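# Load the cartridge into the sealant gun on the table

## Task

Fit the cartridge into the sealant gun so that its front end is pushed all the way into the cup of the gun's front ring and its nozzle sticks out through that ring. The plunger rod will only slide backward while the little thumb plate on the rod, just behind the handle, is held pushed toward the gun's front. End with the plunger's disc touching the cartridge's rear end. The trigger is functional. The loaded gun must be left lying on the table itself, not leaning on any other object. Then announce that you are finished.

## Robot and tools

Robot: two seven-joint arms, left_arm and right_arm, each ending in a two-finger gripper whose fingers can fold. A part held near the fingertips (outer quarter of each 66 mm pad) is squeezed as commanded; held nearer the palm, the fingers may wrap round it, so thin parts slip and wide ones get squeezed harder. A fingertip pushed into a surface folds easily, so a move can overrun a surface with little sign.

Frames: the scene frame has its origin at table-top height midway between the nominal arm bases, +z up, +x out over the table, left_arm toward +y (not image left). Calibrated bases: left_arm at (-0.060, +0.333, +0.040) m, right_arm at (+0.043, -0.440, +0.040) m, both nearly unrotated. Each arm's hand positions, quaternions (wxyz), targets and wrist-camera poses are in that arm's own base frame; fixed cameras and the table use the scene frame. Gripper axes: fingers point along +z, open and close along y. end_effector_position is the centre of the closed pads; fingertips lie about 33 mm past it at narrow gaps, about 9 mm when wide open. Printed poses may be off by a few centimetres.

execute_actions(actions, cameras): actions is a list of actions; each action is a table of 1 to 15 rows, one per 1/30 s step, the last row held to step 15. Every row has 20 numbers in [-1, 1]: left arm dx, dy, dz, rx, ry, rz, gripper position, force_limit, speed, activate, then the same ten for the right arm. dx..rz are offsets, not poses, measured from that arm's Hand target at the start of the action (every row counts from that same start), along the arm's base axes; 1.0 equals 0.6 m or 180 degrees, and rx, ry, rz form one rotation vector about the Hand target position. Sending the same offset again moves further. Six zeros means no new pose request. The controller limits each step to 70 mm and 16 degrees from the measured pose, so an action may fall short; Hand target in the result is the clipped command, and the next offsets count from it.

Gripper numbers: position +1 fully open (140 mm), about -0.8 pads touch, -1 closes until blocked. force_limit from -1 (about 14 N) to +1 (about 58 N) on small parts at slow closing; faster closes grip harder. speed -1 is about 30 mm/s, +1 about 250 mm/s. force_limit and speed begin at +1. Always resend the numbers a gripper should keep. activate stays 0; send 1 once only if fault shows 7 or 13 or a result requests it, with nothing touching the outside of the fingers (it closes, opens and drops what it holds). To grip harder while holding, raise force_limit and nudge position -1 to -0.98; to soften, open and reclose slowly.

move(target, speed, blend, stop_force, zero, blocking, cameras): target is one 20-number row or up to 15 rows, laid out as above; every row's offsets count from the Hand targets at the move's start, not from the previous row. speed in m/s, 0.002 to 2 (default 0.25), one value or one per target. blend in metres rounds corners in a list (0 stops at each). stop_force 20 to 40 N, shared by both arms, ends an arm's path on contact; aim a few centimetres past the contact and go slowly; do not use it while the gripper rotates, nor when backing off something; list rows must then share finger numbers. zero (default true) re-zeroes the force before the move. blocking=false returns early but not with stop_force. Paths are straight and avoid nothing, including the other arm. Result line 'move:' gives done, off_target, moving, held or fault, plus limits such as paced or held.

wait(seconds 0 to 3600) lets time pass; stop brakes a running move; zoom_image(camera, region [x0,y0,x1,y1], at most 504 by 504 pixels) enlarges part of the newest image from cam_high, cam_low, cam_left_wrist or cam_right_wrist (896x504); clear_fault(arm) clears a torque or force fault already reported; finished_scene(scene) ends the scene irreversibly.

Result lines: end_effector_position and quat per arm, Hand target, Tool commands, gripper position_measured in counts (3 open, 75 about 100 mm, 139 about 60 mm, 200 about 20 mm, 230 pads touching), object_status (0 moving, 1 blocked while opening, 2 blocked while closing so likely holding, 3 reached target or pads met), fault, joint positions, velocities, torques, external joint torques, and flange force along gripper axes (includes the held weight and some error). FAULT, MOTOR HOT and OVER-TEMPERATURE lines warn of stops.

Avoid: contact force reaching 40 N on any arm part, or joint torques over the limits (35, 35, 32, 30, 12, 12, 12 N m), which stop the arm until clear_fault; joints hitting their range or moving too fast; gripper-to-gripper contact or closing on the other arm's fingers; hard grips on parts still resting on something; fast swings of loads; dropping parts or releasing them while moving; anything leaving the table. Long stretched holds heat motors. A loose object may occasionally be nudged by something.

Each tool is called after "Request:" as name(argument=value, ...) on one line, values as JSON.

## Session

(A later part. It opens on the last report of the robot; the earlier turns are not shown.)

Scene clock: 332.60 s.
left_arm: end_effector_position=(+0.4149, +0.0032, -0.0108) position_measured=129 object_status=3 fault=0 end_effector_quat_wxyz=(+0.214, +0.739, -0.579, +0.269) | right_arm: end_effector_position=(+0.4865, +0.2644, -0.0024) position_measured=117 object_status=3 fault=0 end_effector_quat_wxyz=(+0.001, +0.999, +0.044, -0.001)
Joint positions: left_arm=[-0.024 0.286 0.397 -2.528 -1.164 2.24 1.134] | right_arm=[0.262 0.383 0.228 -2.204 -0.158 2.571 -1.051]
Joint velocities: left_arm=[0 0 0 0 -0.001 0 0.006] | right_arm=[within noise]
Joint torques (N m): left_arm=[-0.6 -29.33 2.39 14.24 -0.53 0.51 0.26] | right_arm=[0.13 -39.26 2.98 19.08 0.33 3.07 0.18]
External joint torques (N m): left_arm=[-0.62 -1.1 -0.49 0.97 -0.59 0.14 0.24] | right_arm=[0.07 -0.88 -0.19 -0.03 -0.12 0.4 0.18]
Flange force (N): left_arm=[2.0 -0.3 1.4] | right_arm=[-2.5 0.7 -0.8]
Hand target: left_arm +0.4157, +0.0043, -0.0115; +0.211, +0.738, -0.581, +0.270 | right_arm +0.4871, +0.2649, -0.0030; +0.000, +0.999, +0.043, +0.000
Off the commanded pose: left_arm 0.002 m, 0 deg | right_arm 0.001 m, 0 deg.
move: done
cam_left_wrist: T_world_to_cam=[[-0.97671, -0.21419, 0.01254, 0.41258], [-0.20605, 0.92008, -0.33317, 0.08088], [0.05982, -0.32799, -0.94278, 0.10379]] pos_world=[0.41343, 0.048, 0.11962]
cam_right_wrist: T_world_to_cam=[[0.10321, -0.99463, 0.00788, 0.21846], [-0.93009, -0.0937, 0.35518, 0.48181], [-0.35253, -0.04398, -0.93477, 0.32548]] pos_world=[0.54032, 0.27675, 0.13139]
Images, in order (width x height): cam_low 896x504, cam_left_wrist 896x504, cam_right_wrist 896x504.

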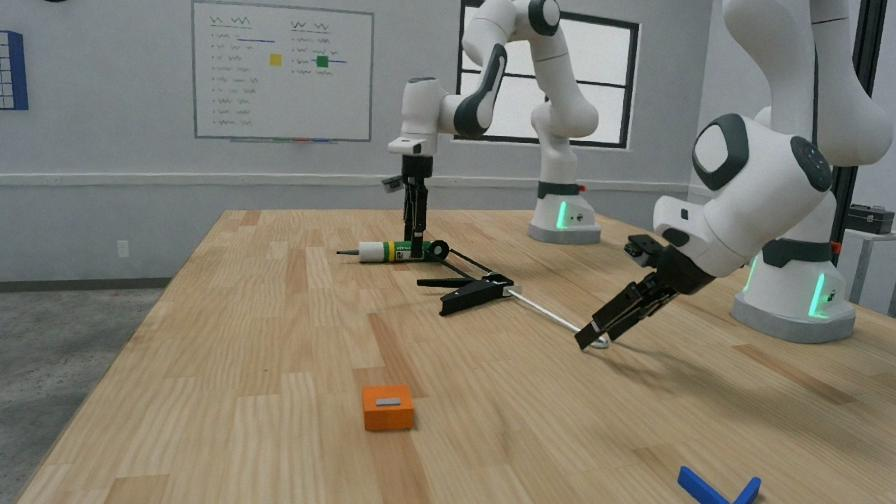

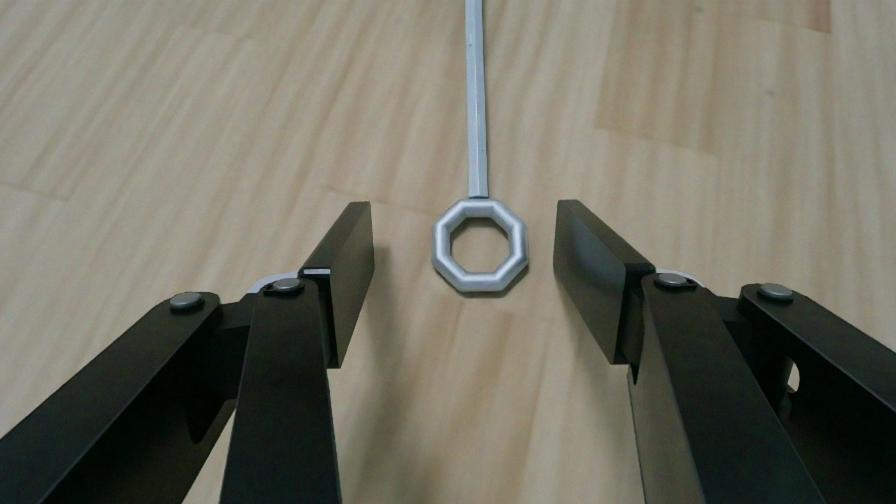

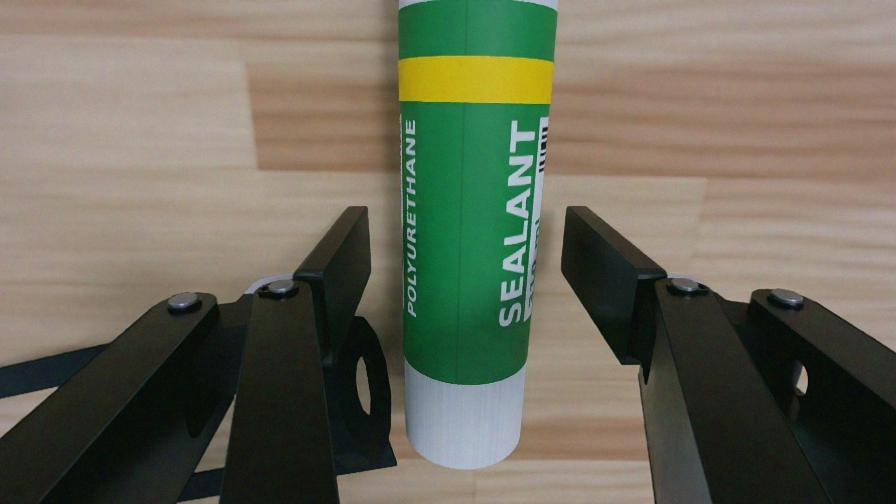

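Request:
move(target=[[-0.01,0.012,0,0,0,0,0,-1,1,0,0,0,0,0,0,0,0.1,-1,-1,0],[-0.01,0.012,0,0,0,0,-1,-0.3,-1,0,0,0,0,0,0,0,-1,-0.5,-1,0],[-0.01,0.012,0,0,0,0,-1,-0.3,-1,0,0,0,0.25,0,0,0,-1,-0.5,-1,0]], speed=0.15, cameras=["cam_right_wrist","cam_left_wrist","cam_low"])

Scene clock: 342.03 s.
left_arm: end_effector_position=(+0.4107, +0.0129, -0.0108) position_measured=231 object_status=3 fault=0 end_effector_quat_wxyz=(+0.211, +0.741, -0.578, +0.270) | right_arm: end_effector_position=(+0.4857, +0.2643, +0.1440) position_measured=158 object_status=2 fault=0 end_effector_quat_wxyz=(+0.002, +0.999, +0.041, -0.002)
Joint positions: left_arm=[-0.01 0.282 0.409 -2.534 -1.154 2.237 1.147] | right_arm=[0.229 0.109 0.275 -2.141 -0.04 2.241 -1.125]
Joint velocities: left_arm=[within noise] | right_arm=[0.001 -0.001 0 0 -0.001 -0.005 -0.007]
Joint torques (N m): left_arm=[-1.45 -28.76 1.95 13.25 0.11 0.34 0.35] | right_arm=[-0.83 -36.49 1.48 24.36 1.2 3.14 -0.1]
External joint torques (N m): left_arm=[-1.48 -0.94 -0.96 0.14 0.05 -0.02 0.33] | right_arm=[-0.81 -3.13 0.45 1.11 0.55 0.48 -0.1]
Flange force (N): left_arm=[3.9 1.6 0.5] | right_arm=[-5.3 3.2 -4.9]
Hand target: left_arm +0.4097, +0.0115, -0.0115; +0.211, +0.738, -0.581, +0.270 | right_arm +0.4871, +0.2649, +0.1470; +0.000, +0.999, +0.043, +0.000
Off the commanded pose: left_arm 0.002 m, 0 deg | right_arm 0.003 m, 0 deg.
move: done
cam_left_wrist: T_world_to_cam=[[-0.9754, -0.22027, 0.00816, 0.41006], [-0.2105, 0.91987, -0.33095, 0.07287], [0.06539, -0.32453, -0.94361, 0.10486]] pos_world=[0.40846, 0.05732, 0.11972]
cam_right_wrist: T_world_to_cam=[[0.09701, -0.99523, 0.01022, 0.22022], [-0.93011, -0.087, 0.35683, 0.42708], [-0.35424, -0.04412, -0.93412, 0.46283]] pos_world=[0.53982, 0.27674, 0.2777]
Images, in order (width x height): cam_low 896x504, cam_left_wrist 896x504, cam_right_wrist 896x504.

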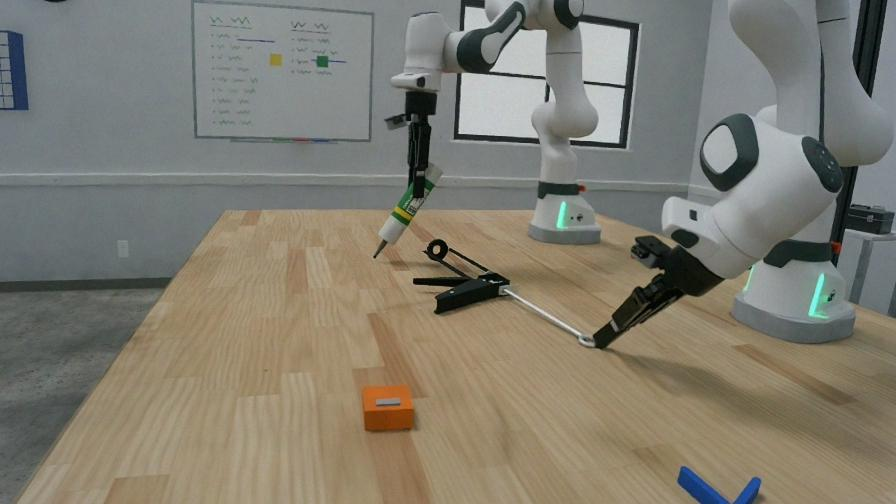

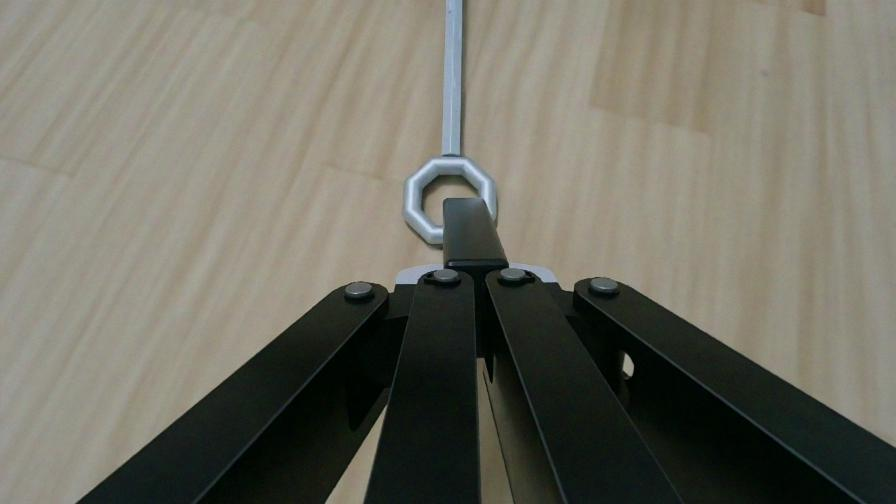

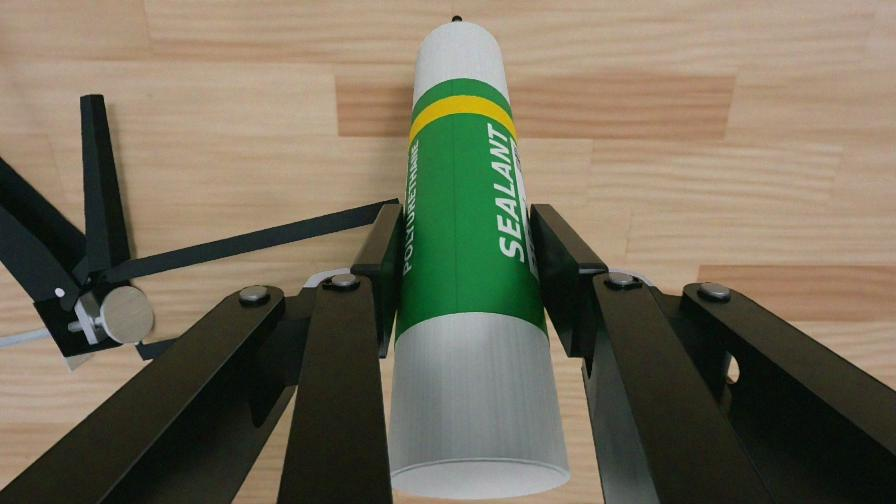

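Request:
move(target=[[0,0,0.02,0,0,0,0.0,-1,1,0,0,0,-0.1,0,0,0,-1,-0.5,-1,0],[0.007,-0.012,0.02,0,0,0,0,-1,1,0,0,0,-0.25,0,0,0,-1,-0.5,-1,0],[0.007,-0.012,-0.007,0,0,0,0,-1,1,0,0,0,-0.25,0,0,0,-1,-0.5,-1,0]], speed=[0.15,0.05,0.05], cameras=["cam_right_wrist","cam_left_wrist","cam_low"])

Scene clock: 354.80 s.
left_arm: end_effector_position=(+0.4126, +0.0028, -0.0145) position_measured=129 object_status=3 fault=0 end_effector_quat_wxyz=(+0.215, +0.740, -0.578, +0.269) | right_arm: end_effector_position=(+0.4875, +0.2648, +0.0009) position_measured=158 object_status=2 fault=0 end_effector_quat_wxyz=(+0.001, +0.999, +0.045, +0.000)
Joint positions: left_arm=[-0.026 0.295 0.399 -2.53 -1.174 2.24 1.145] | right_arm=[0.272 0.376 0.219 -2.203 -0.151 2.566 -1.056]
Joint velocities: left_arm=[0.002 0.001 0 0 0.001 0 0.005] | right_arm=[within noise]
Joint torques (N m): left_arm=[-0.52 -28.24 2.27 14.84 -1.03 1.17 0.51] | right_arm=[0.07 -34.96 2.47 18.51 0.36 3.93 0.21]
External joint torques (N m): left_arm=[-0.56 -0.01 -0.73 1.84 -1.09 0.81 0.49] | right_arm=[0.13 3.51 -0.44 -0.76 -0.1 1.25 0.21]
Flange force (N): left_arm=[-1.8 -3.9 7.2] | right_arm=[2.8 -1.8 10.8]
Hand target: left_arm +0.4139, +0.0043, -0.0157; +0.211, +0.738, -0.581, +0.270 | right_arm +0.4871, +0.2649, -0.0030; +0.000, +0.999, +0.043, +0.000
Off the commanded pose: left_arm 0.002 m, 0 deg | right_arm 0.004 m, 0 deg.
move: off_target (right_arm)
cam_left_wrist: T_world_to_cam=[[-0.97654, -0.21484, 0.0144, 0.41028], [-0.20722, 0.91953, -0.33395, 0.07997], [0.05851, -0.3291, -0.94248, 0.10082]] pos_world=[0.41133, 0.04779, 0.11582]
cam_right_wrist: T_world_to_cam=[[0.10494, -0.99444, 0.00858, 0.21789], [-0.93088, -0.09519, 0.35271, 0.48239], [-0.34994, -0.045, -0.93569, 0.3279]] pos_world=[0.54092, 0.27735, 0.1348]
Images, in order (width x height): cam_low 896x504, cam_left_wrist 896x504, cam_right_wrist 896x504.

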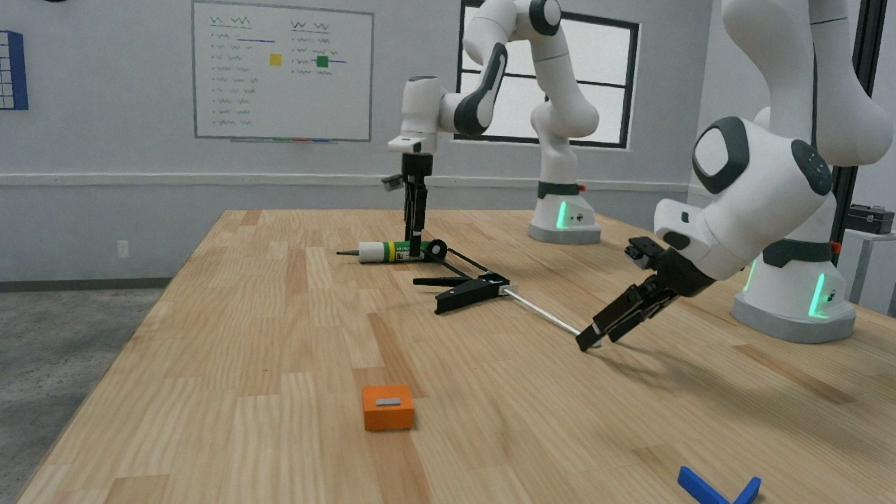

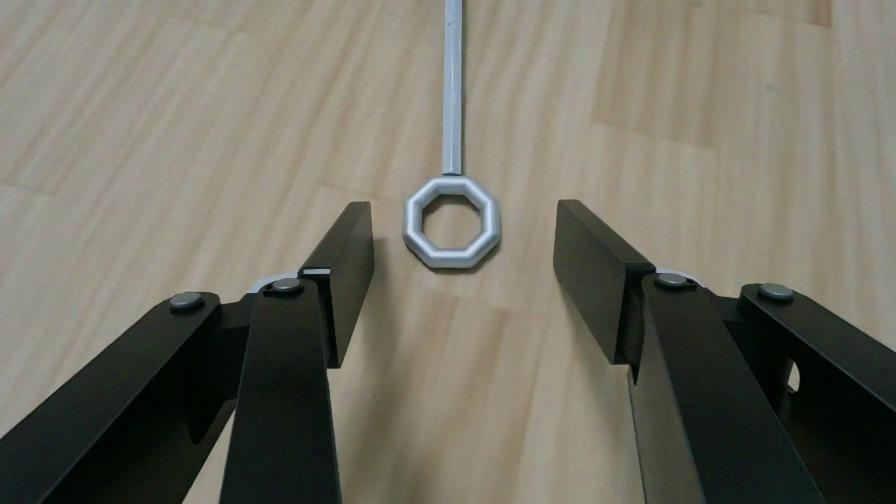

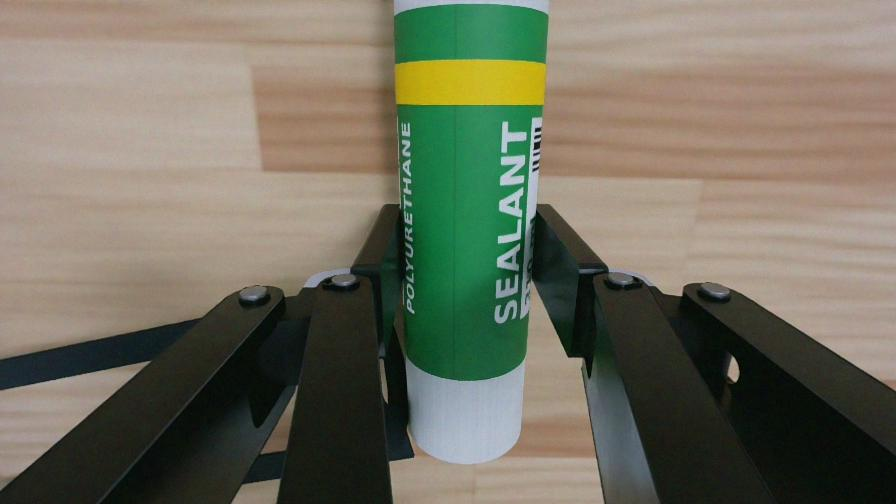

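Request:
move(target=[[0.003,0,0.0,0,0,0,-1,-0.3,-1,0,0,0,0,0,0,0,0.1,-1,-1,0],[0.003,0,0.0,0,0,0,-1,-0.3,-1,0,0.035,0.003,-0.002,0,0,0,0.1,-1,-1,0],[0.003,0,0.0,0,0,0,-1,-0.3,-1,0,0.035,0.003,-0.002,0,0,0,-1,0,-1,0],[0.003,0,0.0,0,0,0,-1,-0.3,-1,0,0.035,0.003,0.2,0,0,0,-1,0,-1,0]], speed=0.1, cameras=["cam_right_wrist","cam_left_wrist","cam_low"])

Scene clock: 365.47 s.
left_arm: end_effector_position=(+0.4162, +0.0020, -0.0122) position_measured=177 object_status=2 fault=0 end_effector_quat_wxyz=(+0.215, +0.738, -0.579, +0.273) | right_arm: end_effector_position=(+0.5067, +0.2658, +0.1137) position_measured=160 object_status=2 fault=0 end_effector_quat_wxyz=(+0.002, +0.999, +0.041, -0.002)
Joint positions: left_arm=[-0.026 0.296 0.4 -2.523 -1.175 2.232 1.147] | right_arm=[0.236 0.208 0.256 -2.096 -0.072 2.291 -1.118]
Joint velocities: left_arm=[within noise] | right_arm=[0 0.001 -0.002 0 0.002 -0.004 -0.005]
Joint torques (N m): left_arm=[-1.79 -26.52 1.88 14.49 -0.82 1.95 0.39] | right_arm=[-0.98 -39.62 2.62 23.79 1.17 3.11 -0.22]
External joint torques (N m): left_arm=[-1.87 1.87 -1.17 1.32 -0.87 1.61 0.38] | right_arm=[-1.11 -3.21 0.61 1 0.54 0.43 -0.22]
Flange force (N): left_arm=[-3.0 -5.2 12.1] | right_arm=[-5.5 3.9 -5.4]
Hand target: left_arm +0.4157, +0.0043, -0.0157; +0.211, +0.738, -0.581, +0.270 | right_arm +0.5081, +0.2667, +0.1170; +0.000, +0.999, +0.043, +0.000
Off the commanded pose: left_arm 0.004 m, 1 deg | right_arm 0.004 m, 0 deg.
move: off_target (left_arm, right_arm)
cam_left_wrist: T_world_to_cam=[[-0.97697, -0.21318, 0.00936, 0.41367], [-0.20358, 0.91803, -0.34025, 0.08068], [0.06394, -0.33432, -0.94029, 0.10034]] pos_world=[0.41415, 0.04766, 0.11793]
cam_right_wrist: T_world_to_cam=[[0.09696, -0.99523, 0.01031, 0.21999], [-0.93, -0.0869, 0.35713, 0.45743], [-0.35453, -0.04422, -0.934, 0.4421]] pos_world=[0.56081, 0.27824, 0.24729]
Images, in order (width x height): cam_low 896x504, cam_left_wrist 896x504, cam_right_wrist 896x504.

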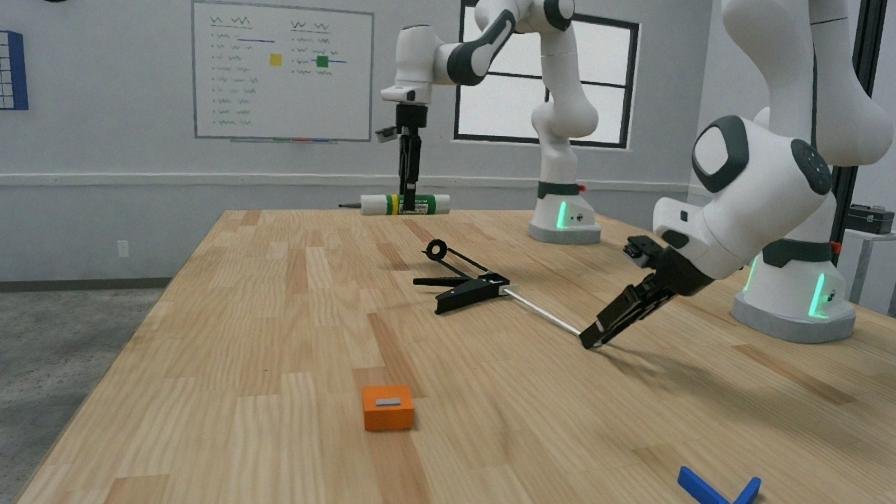

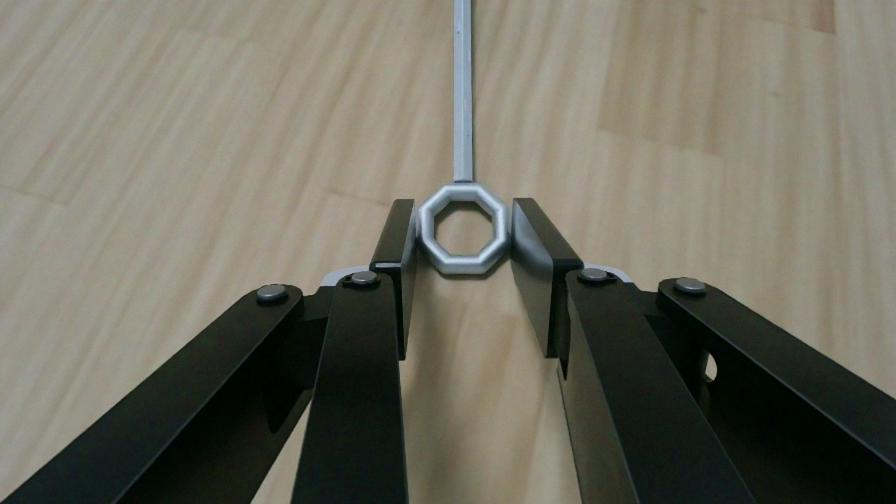

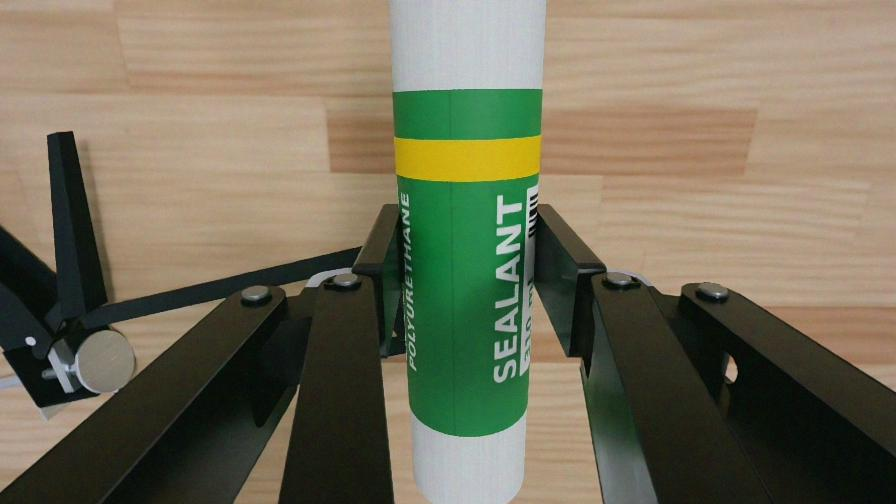

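Request:
move(target=[0,0,0.005,0,0,0,-1,-0.3,-1,0,-0.18,-0.15,0.31,0,0,0,-1,0,-1,0], speed=0.2, cameras=["cam_right_wrist"])

Request:
zoom_image(camera="cam_right_wrist", region=[40, 40, 400, 240])

Scene clock: 376.60 s.
left_arm: end_effector_position=(+0.4161, +0.0019, -0.0119) position_measured=177 object_status=2 fault=0 end_effector_quat_wxyz=(+0.214, +0.737, -0.580, +0.272) | right_arm: end_effector_position=(+0.3998, +0.1761, +0.3002) position_measured=160 object_status=2 fault=0 end_effector_quat_wxyz=(+0.002, +0.999, +0.040, -0.002)
Joint positions: left_arm=[-0.029 0.293 0.4 -2.525 -1.174 2.235 1.147] | right_arm=[0.216 -0.386 0.174 -2.258 0.066 1.872 -1.292]
Joint velocities: left_arm=[within noise] | right_arm=[0 0 0 0.001 0 -0.002 -0.005]
Joint torques (N m): left_arm=[-1.07 -30.5 3.46 13.69 0.47 0.92 0.02] | right_arm=[0.14 -20.7 -2.57 25.59 0.98 3.08 -0.22]
External joint torques (N m): left_arm=[-1.1 -2.2 0.47 0.56 0.42 0.59 0] | right_arm=[0.05 -1.92 -0.32 0.46 0.16 0.41 -0.22]
Flange force (N): left_arm=[6.8 3.1 -5.5] | right_arm=[-4.4 2.1 -0.6]
Hand target: left_arm +0.4157, +0.0043, -0.0127; +0.211, +0.738, -0.581, +0.270 | right_arm +0.4001, +0.1767, +0.3030; +0.000, +0.999, +0.043, +0.000
Off the commanded pose: left_arm 0.003 m, 0 deg | right_arm 0.003 m, 0 deg.
move: done
cam_right_wrist: T_world_to_cam=[[0.09468, -0.99546, 0.00982, 0.14023], [-0.92997, -0.08492, 0.35769, 0.28314], [-0.35523, -0.043, -0.93379, 0.57449]] pos_world=[0.45411, 0.18834, 0.43379]

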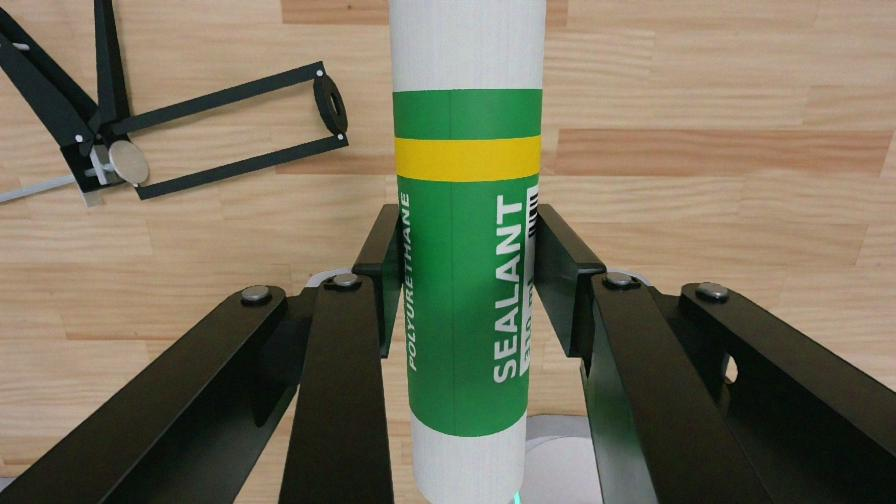

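Scaled by 1.400 from the camera's image (finer frame: 1280x720).

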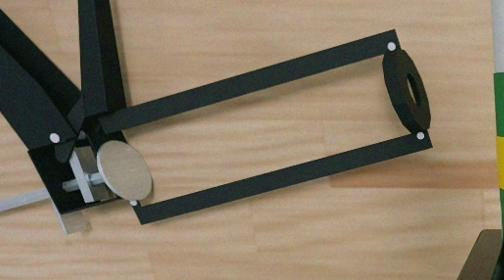

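Request:
move(target=[[0,0,0,0,0,0,-1,-0.3,-1,0,-0.0485,0.456,-0.172,0.0659,0.1,-0.422,-1,0,-1,0],[0,0,0,0,0,0,-1,-0.3,-1,0,-0.0485,0.456,-0.355,0.0659,0.1,-0.422,-1,0,-1,0]], speed=0.25, cameras=["all"])

Request:
zoom_image(camera="cam_low", region=[380, 180, 580, 320])

Request:
zoom_image(camera="cam_high", region=[370, 180, 570, 340])

Scene clock: 417.73 s.
left_arm: end_effector_position=(+0.4161, +0.0019, -0.0119) position_measured=177 object_status=2 fault=0 end_effector_quat_wxyz=(+0.214, +0.737, -0.580, +0.272) | right_arm: end_effector_position=(+0.3681, +0.4479, +0.0877) position_measured=160 object_status=2 fault=0 end_effector_quat_wxyz=(-0.096, +0.795, -0.581, -0.144)
Joint positions: left_arm=[-0.03 0.293 0.401 -2.525 -1.174 2.235 1.147] | right_arm=[0.229 0.22 0.551 -2.263 0.376 2.561 0.148]
Joint velocities: left_arm=[within noise] | right_arm=[0 0 0 0.001 -0.001 0.004 -0.003]
Joint torques (N m): left_arm=[-1.07 -30.43 3.48 13.7 0.41 0.9 0.01] | right_arm=[-0.19 -33.53 4.38 22.89 -0.11 3.35 -0.2]
External joint torques (N m): left_arm=[-1.06 -2.11 0.53 0.54 0.36 0.56 -0.01] | right_arm=[-0.18 -2.1 0.67 1.61 -0.26 0.83 -0.19]
Flange force (N): left_arm=[6.4 3.0 -5.3] | right_arm=[-0.7 1.2 -3.3]
Hand target: left_arm +0.4157, +0.0043, -0.0127; +0.211, +0.738, -0.581, +0.270 | right_arm +0.3710, +0.4503, +0.0900; -0.101, +0.797, -0.578, -0.141
Off the commanded pose: left_arm 0.003 m, 0 deg | right_arm 0.004 m, 1 deg.
move: off_target (right_arm)
cam_left_wrist: T_world_to_cam=[[-0.97744, -0.2111, 0.00768, 0.41367], [-0.20126, 0.91961, -0.33736, 0.07985], [0.06416, -0.33129, -0.94134, 0.10046]] pos_world=[0.41396, 0.04718, 0.11833]
cam_right_wrist: T_world_to_cam=[[-0.94649, -0.32242, 0.01441, 0.49729], [-0.23593, 0.72167, 0.6508, -0.28977], [-0.22023, 0.61257, -0.75911, 0.01786]] pos_world=[0.40624, 0.35852, 0.19497]

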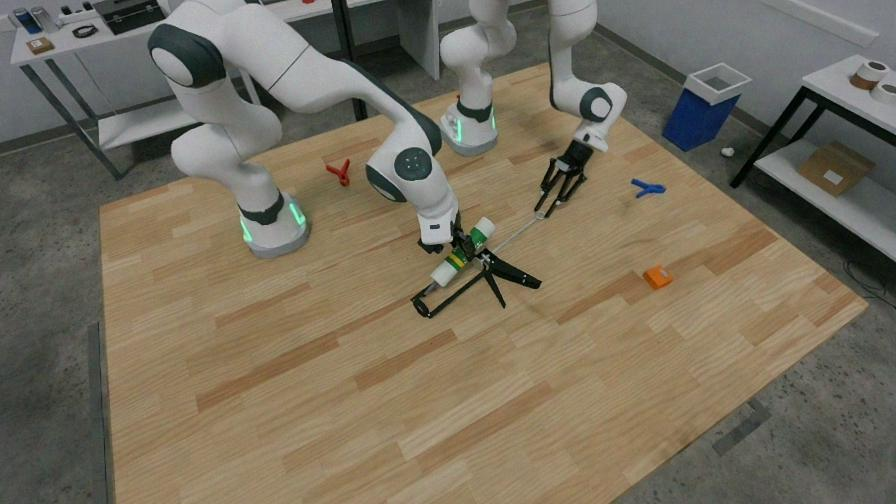

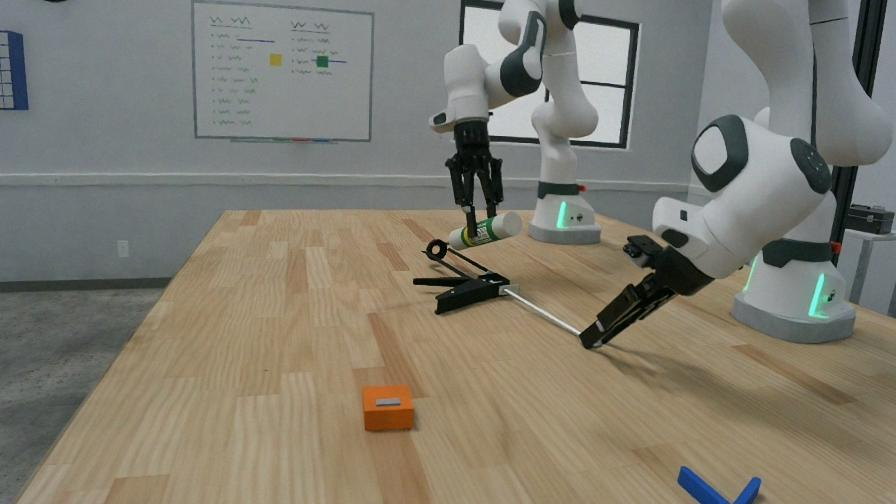

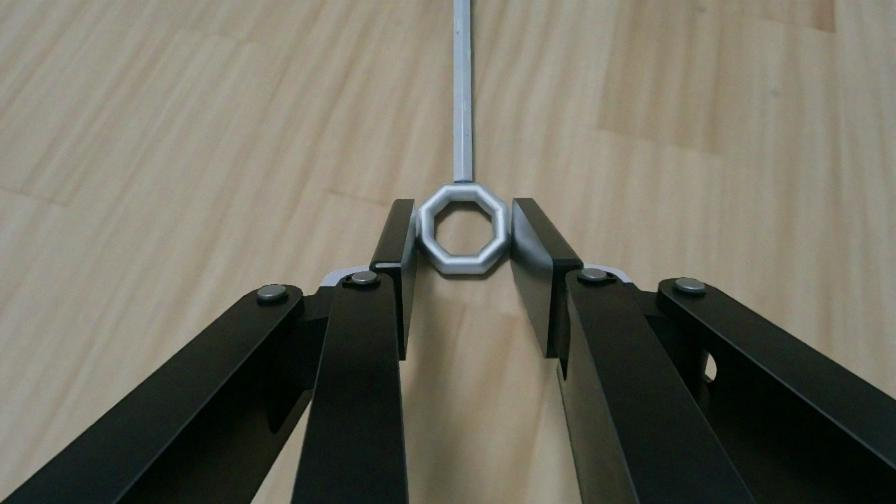

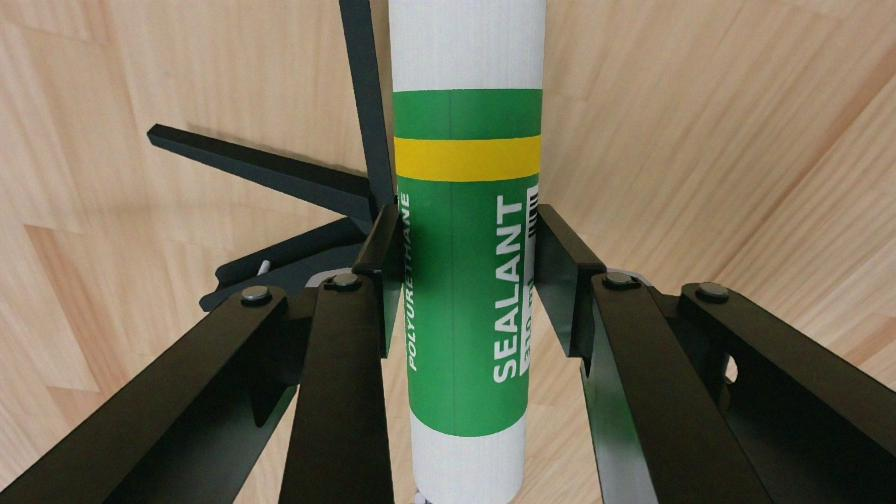

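Scaled by 2.520 from the camera's image (finer frame: 1280x720).

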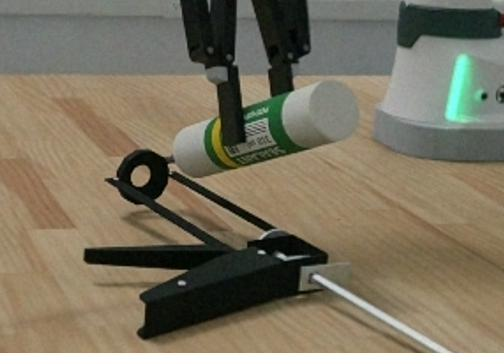

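Scaled by 2.520 from the camera's image (finer frame: 1280x720).

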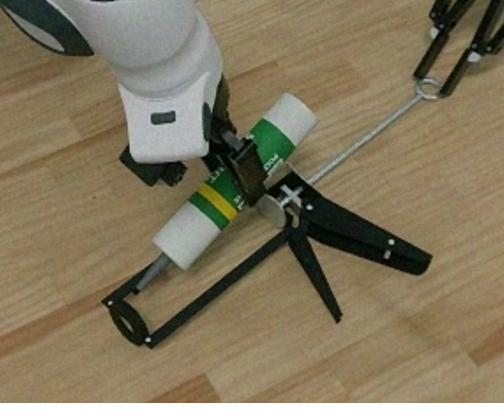

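Request:
zoom_image(camera="cam_low", region=[420, 220, 490, 270])

Request:
zoom_image(camera="cam_high", region=[400, 260, 460, 325])

Scaled by 7.200 from the camera's image (finer frame: 1280x720).

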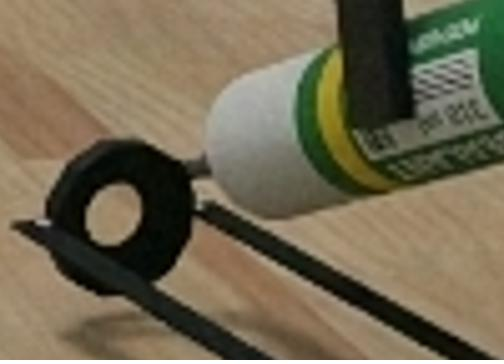

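Scaled by 7.754 from the camera's image (finer frame: 1280x720).

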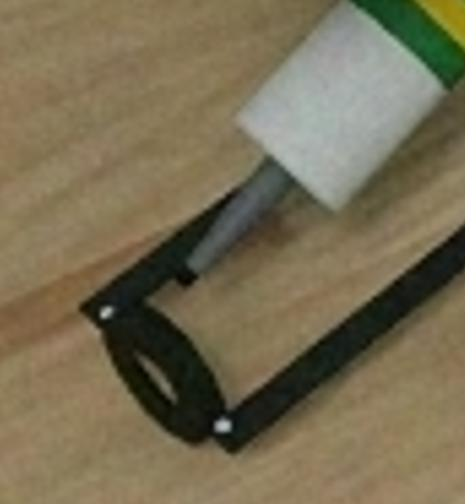

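Request:
move(target=[0,0,0,0,0,0,-1,-0.3,-1,0,0.0057,0.002,-0.033,0,0,0,-1,0,-1,0], speed=0.05, cameras=["cam_low","cam_high"])

Request:
zoom_image(camera="cam_low", region=[420, 220, 490, 270])

Request:
zoom_image(camera="cam_high", region=[400, 260, 460, 325])

Scene clock: 447.73 s.
left_arm: end_effector_position=(+0.4161, +0.0019, -0.0119) position_measured=177 object_status=2 fault=0 end_effector_quat_wxyz=(+0.214, +0.737, -0.580, +0.272) | right_arm: end_effector_position=(+0.3714, +0.4492, +0.0680) position_measured=160 object_status=2 fault=0 end_effector_quat_wxyz=(-0.096, +0.796, -0.580, -0.144)
Joint positions: left_arm=[-0.03 0.293 0.401 -2.525 -1.174 2.235 1.147] | right_arm=[0.236 0.274 0.543 -2.258 0.355 2.606 0.147]
Joint velocities: left_arm=[within noise] | right_arm=[-0.001 0.002 0 0 -0.002 0.004 0.003]
Joint torques (N m): left_arm=[-1.03 -30.48 3.54 13.67 0.42 0.89 -0.01] | right_arm=[-0.08 -34.88 5.34 22.31 -0.2 3.5 -0.21]
External joint torques (N m): left_arm=[-1.07 -2.16 0.53 0.45 0.37 0.54 -0.03] | right_arm=[-0.05 -2.2 0.81 1.6 -0.27 0.96 -0.2]
Flange force (N): left_arm=[6.7 3.3 -5.5] | right_arm=[-0.7 1.6 -3.2]
Hand target: left_arm +0.4157, +0.0043, -0.0127; +0.211, +0.738, -0.581, +0.270 | right_arm +0.3744, +0.4515, +0.0702; -0.101, +0.797, -0.578, -0.141
Off the commanded pose: left_arm 0.003 m, 0 deg | right_arm 0.004 m, 1 deg.
move: off_target (right_arm)
Images, in order (width x height): cam_high 896x504, cam_low 896x504.

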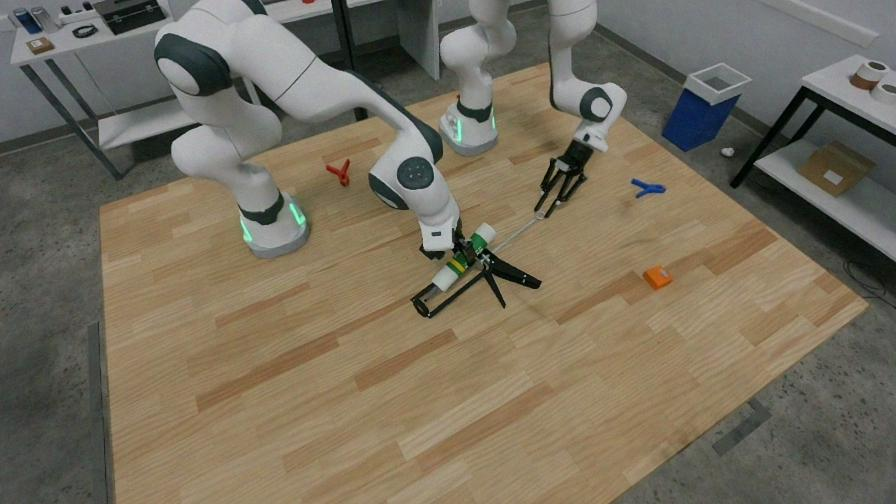

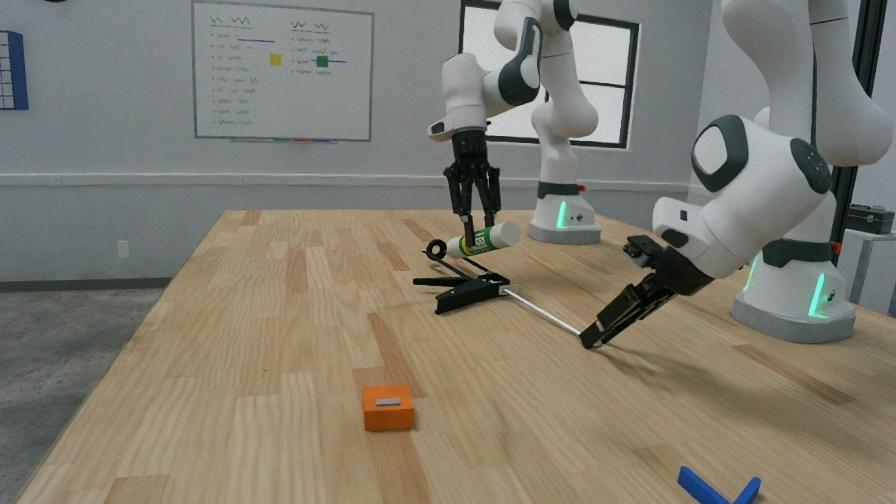

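Scaled by 7.200 from the camera's image (finer frame: 1280x720).

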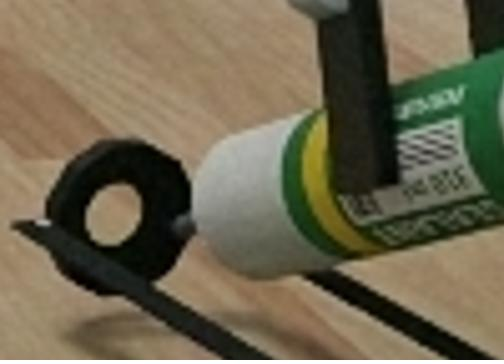

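Scaled by 7.754 from the camera's image (finer frame: 1280x720).

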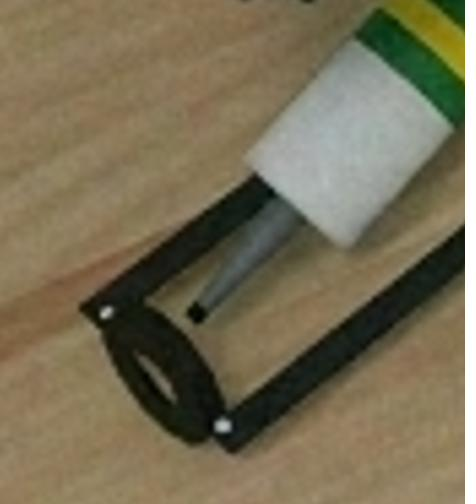

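Request:
move(target=[0,0,0,0,0,0,-1,-0.3,-1,0,0.0122,-0.0372,-0.0117,0,0,0,-1,0,-1,0], speed=0.04, cameras=["cam_low","cam_high"])

Request:
zoom_image(camera="cam_low", region=[420, 220, 490, 270])

Request:
zoom_image(camera="cam_high", region=[400, 260, 460, 325])

Scene clock: 465.77 s.
left_arm: end_effector_position=(+0.4161, +0.0020, -0.0119) position_measured=177 object_status=2 fault=0 end_effector_quat_wxyz=(+0.214, +0.737, -0.580, +0.272) | right_arm: end_effector_position=(+0.3786, +0.4276, +0.0600) position_measured=160 object_status=2 fault=0 end_effector_quat_wxyz=(-0.096, +0.796, -0.580, -0.143)
Joint positions: left_arm=[-0.03 0.293 0.401 -2.525 -1.174 2.235 1.147] | right_arm=[0.187 0.27 0.554 -2.286 0.368 2.614 0.093]
Joint velocities: left_arm=[within noise] | right_arm=[-0.001 -0.001 0 0 0 0.001 -0.004]
Joint torques (N m): left_arm=[-1.01 -30.4 3.49 13.75 0.44 0.88 -0.02] | right_arm=[-1.1 -34.88 5.76 20.79 0.71 3.24 -0.17]
External joint torques (N m): left_arm=[-1.1 -2.13 0.44 0.63 0.39 0.53 -0.04] | right_arm=[-1.09 -2.85 1.24 0.45 0.67 0.76 -0.16]
Flange force (N): left_arm=[6.6 2.6 -5.3] | right_arm=[2.8 9.7 -7.9]
Hand target: left_arm +0.4157, +0.0043, -0.0127; +0.211, +0.738, -0.581, +0.270 | right_arm +0.3818, +0.4291, +0.0631; -0.101, +0.797, -0.578, -0.141
Off the commanded pose: left_arm 0.003 m, 0 deg | right_arm 0.005 m, 1 deg.
move: off_target (right_arm)
Images, in order (width x height): cam_high 896x504, cam_low 896x504.

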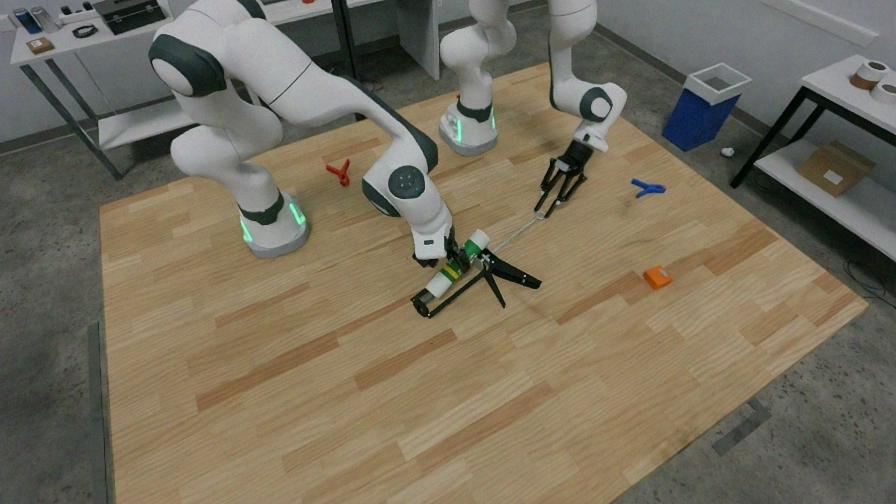

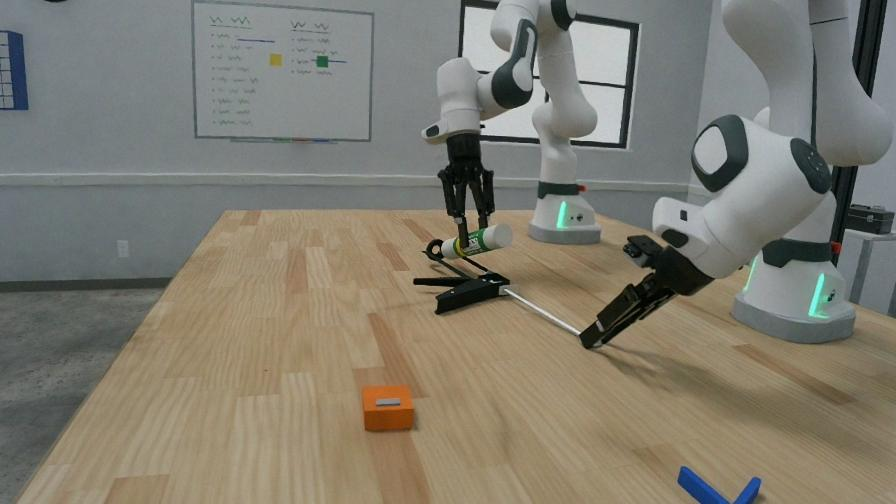

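Scaled by 7.200 from the camera's image (finer frame: 1280x720).

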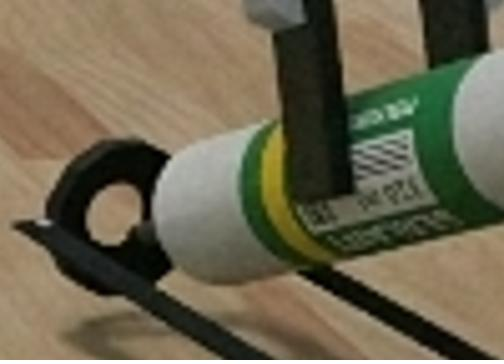

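Scaled by 7.754 from the camera's image (finer frame: 1280x720).

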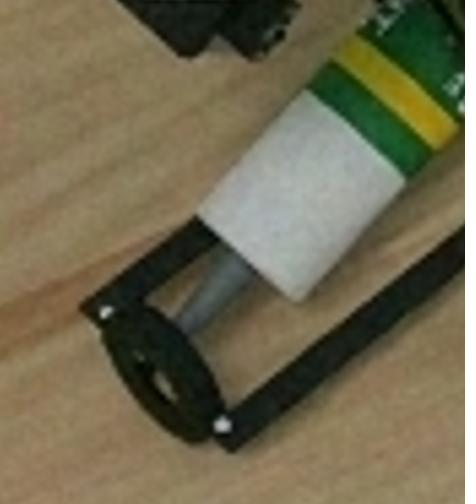

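Request:
move(target=[0,0,0,0,0,0,-1,-0.3,-1,0,0.0065,0.002,0.003,0,0,0,-1,0,-1,0], speed=0.03, cameras=["cam_low","cam_high"])

Request:
zoom_image(camera="cam_low", region=[420, 230, 460, 265])

Request:
zoom_image(camera="cam_high", region=[405, 285, 445, 325])

Scene clock: 471.00 s.
left_arm: end_effector_position=(+0.4161, +0.0020, -0.0119) position_measured=177 object_status=2 fault=0 end_effector_quat_wxyz=(+0.214, +0.737, -0.580, +0.272) | right_arm: end_effector_position=(+0.3841, +0.4298, +0.0637) position_measured=160 object_status=2 fault=0 end_effector_quat_wxyz=(-0.100, +0.797, -0.579, -0.142)
Joint positions: left_arm=[-0.03 0.293 0.401 -2.525 -1.174 2.235 1.147] | right_arm=[0.187 0.271 0.551 -2.275 0.366 2.612 0.091]
Joint velocities: left_arm=[within noise] | right_arm=[-0.001 0.002 0 0.001 0 -0.003 -0.001]
Joint torques (N m): left_arm=[-1.02 -30.44 3.49 13.72 0.44 0.88 0.04] | right_arm=[-0.48 -34.5 4.39 22.05 -0.23 2.92 -0.07]
External joint torques (N m): left_arm=[-0.99 -2.16 0.56 0.55 0.39 0.54 0.02] | right_arm=[-0.53 -2.21 -0.21 1.54 -0.28 0.41 -0.06]
Flange force (N): left_arm=[6.4 3.0 -5.6] | right_arm=[-0.5 0.0 -4.6]
Hand target: left_arm +0.4157, +0.0043, -0.0127; +0.211, +0.738, -0.581, +0.270 | right_arm +0.3857, +0.4303, +0.0649; -0.101, +0.797, -0.578, -0.141
Off the commanded pose: left_arm 0.003 m, 0 deg | right_arm 0.002 m, 0 deg.
move: done
Images, in order (width x height): cam_high 896x504, cam_low 896x504.

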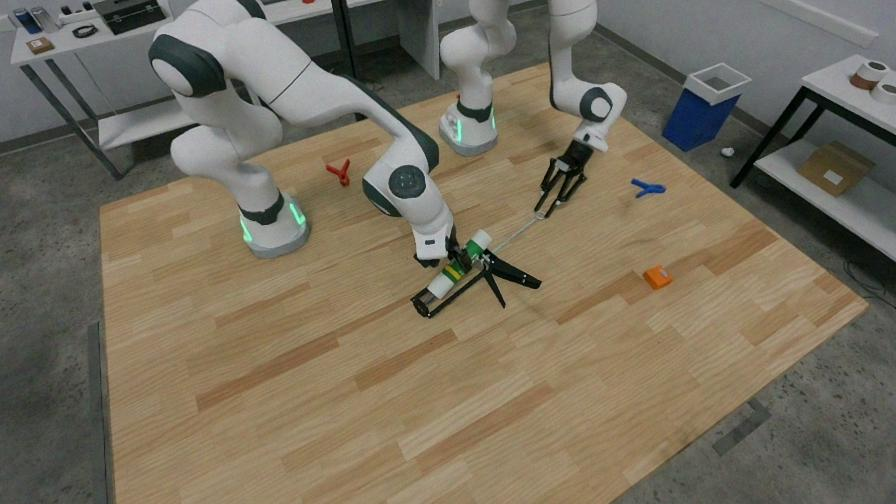

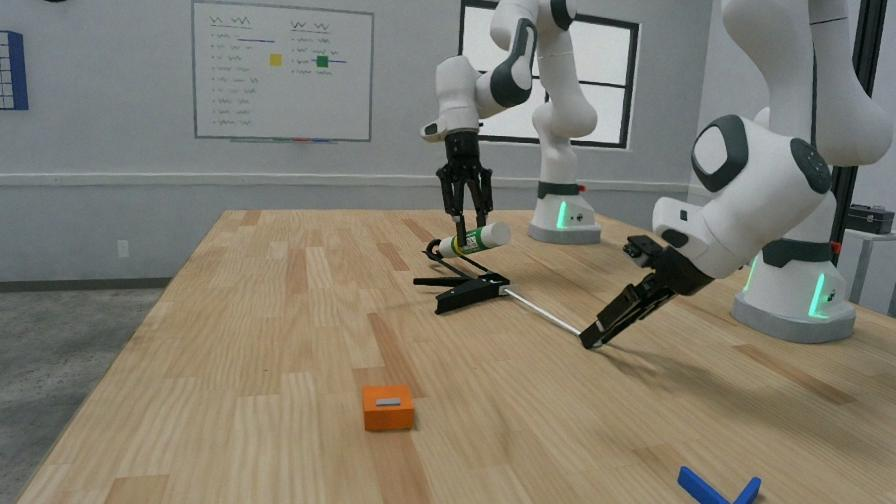

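Scaled by 12.600 from the camera's image (finer frame: 1280x720).

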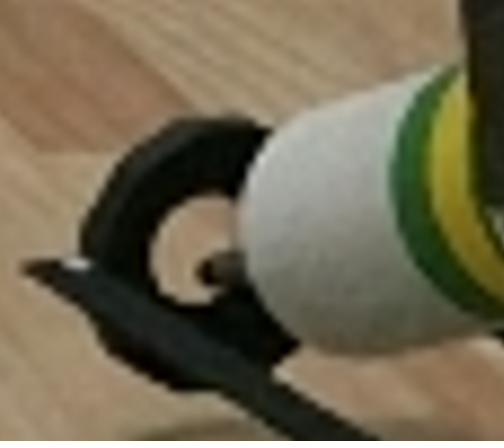

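Scaled by 12.600 from the camera's image (finer frame: 1280x720).

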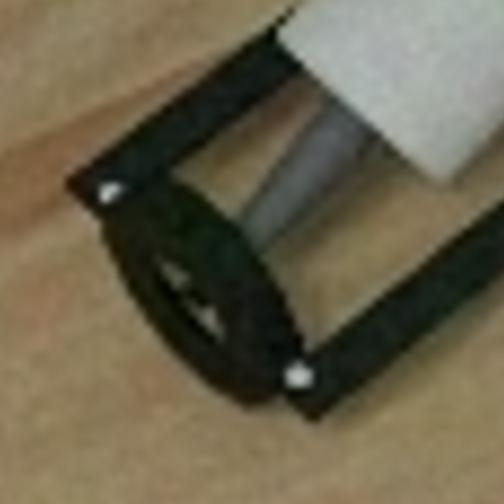

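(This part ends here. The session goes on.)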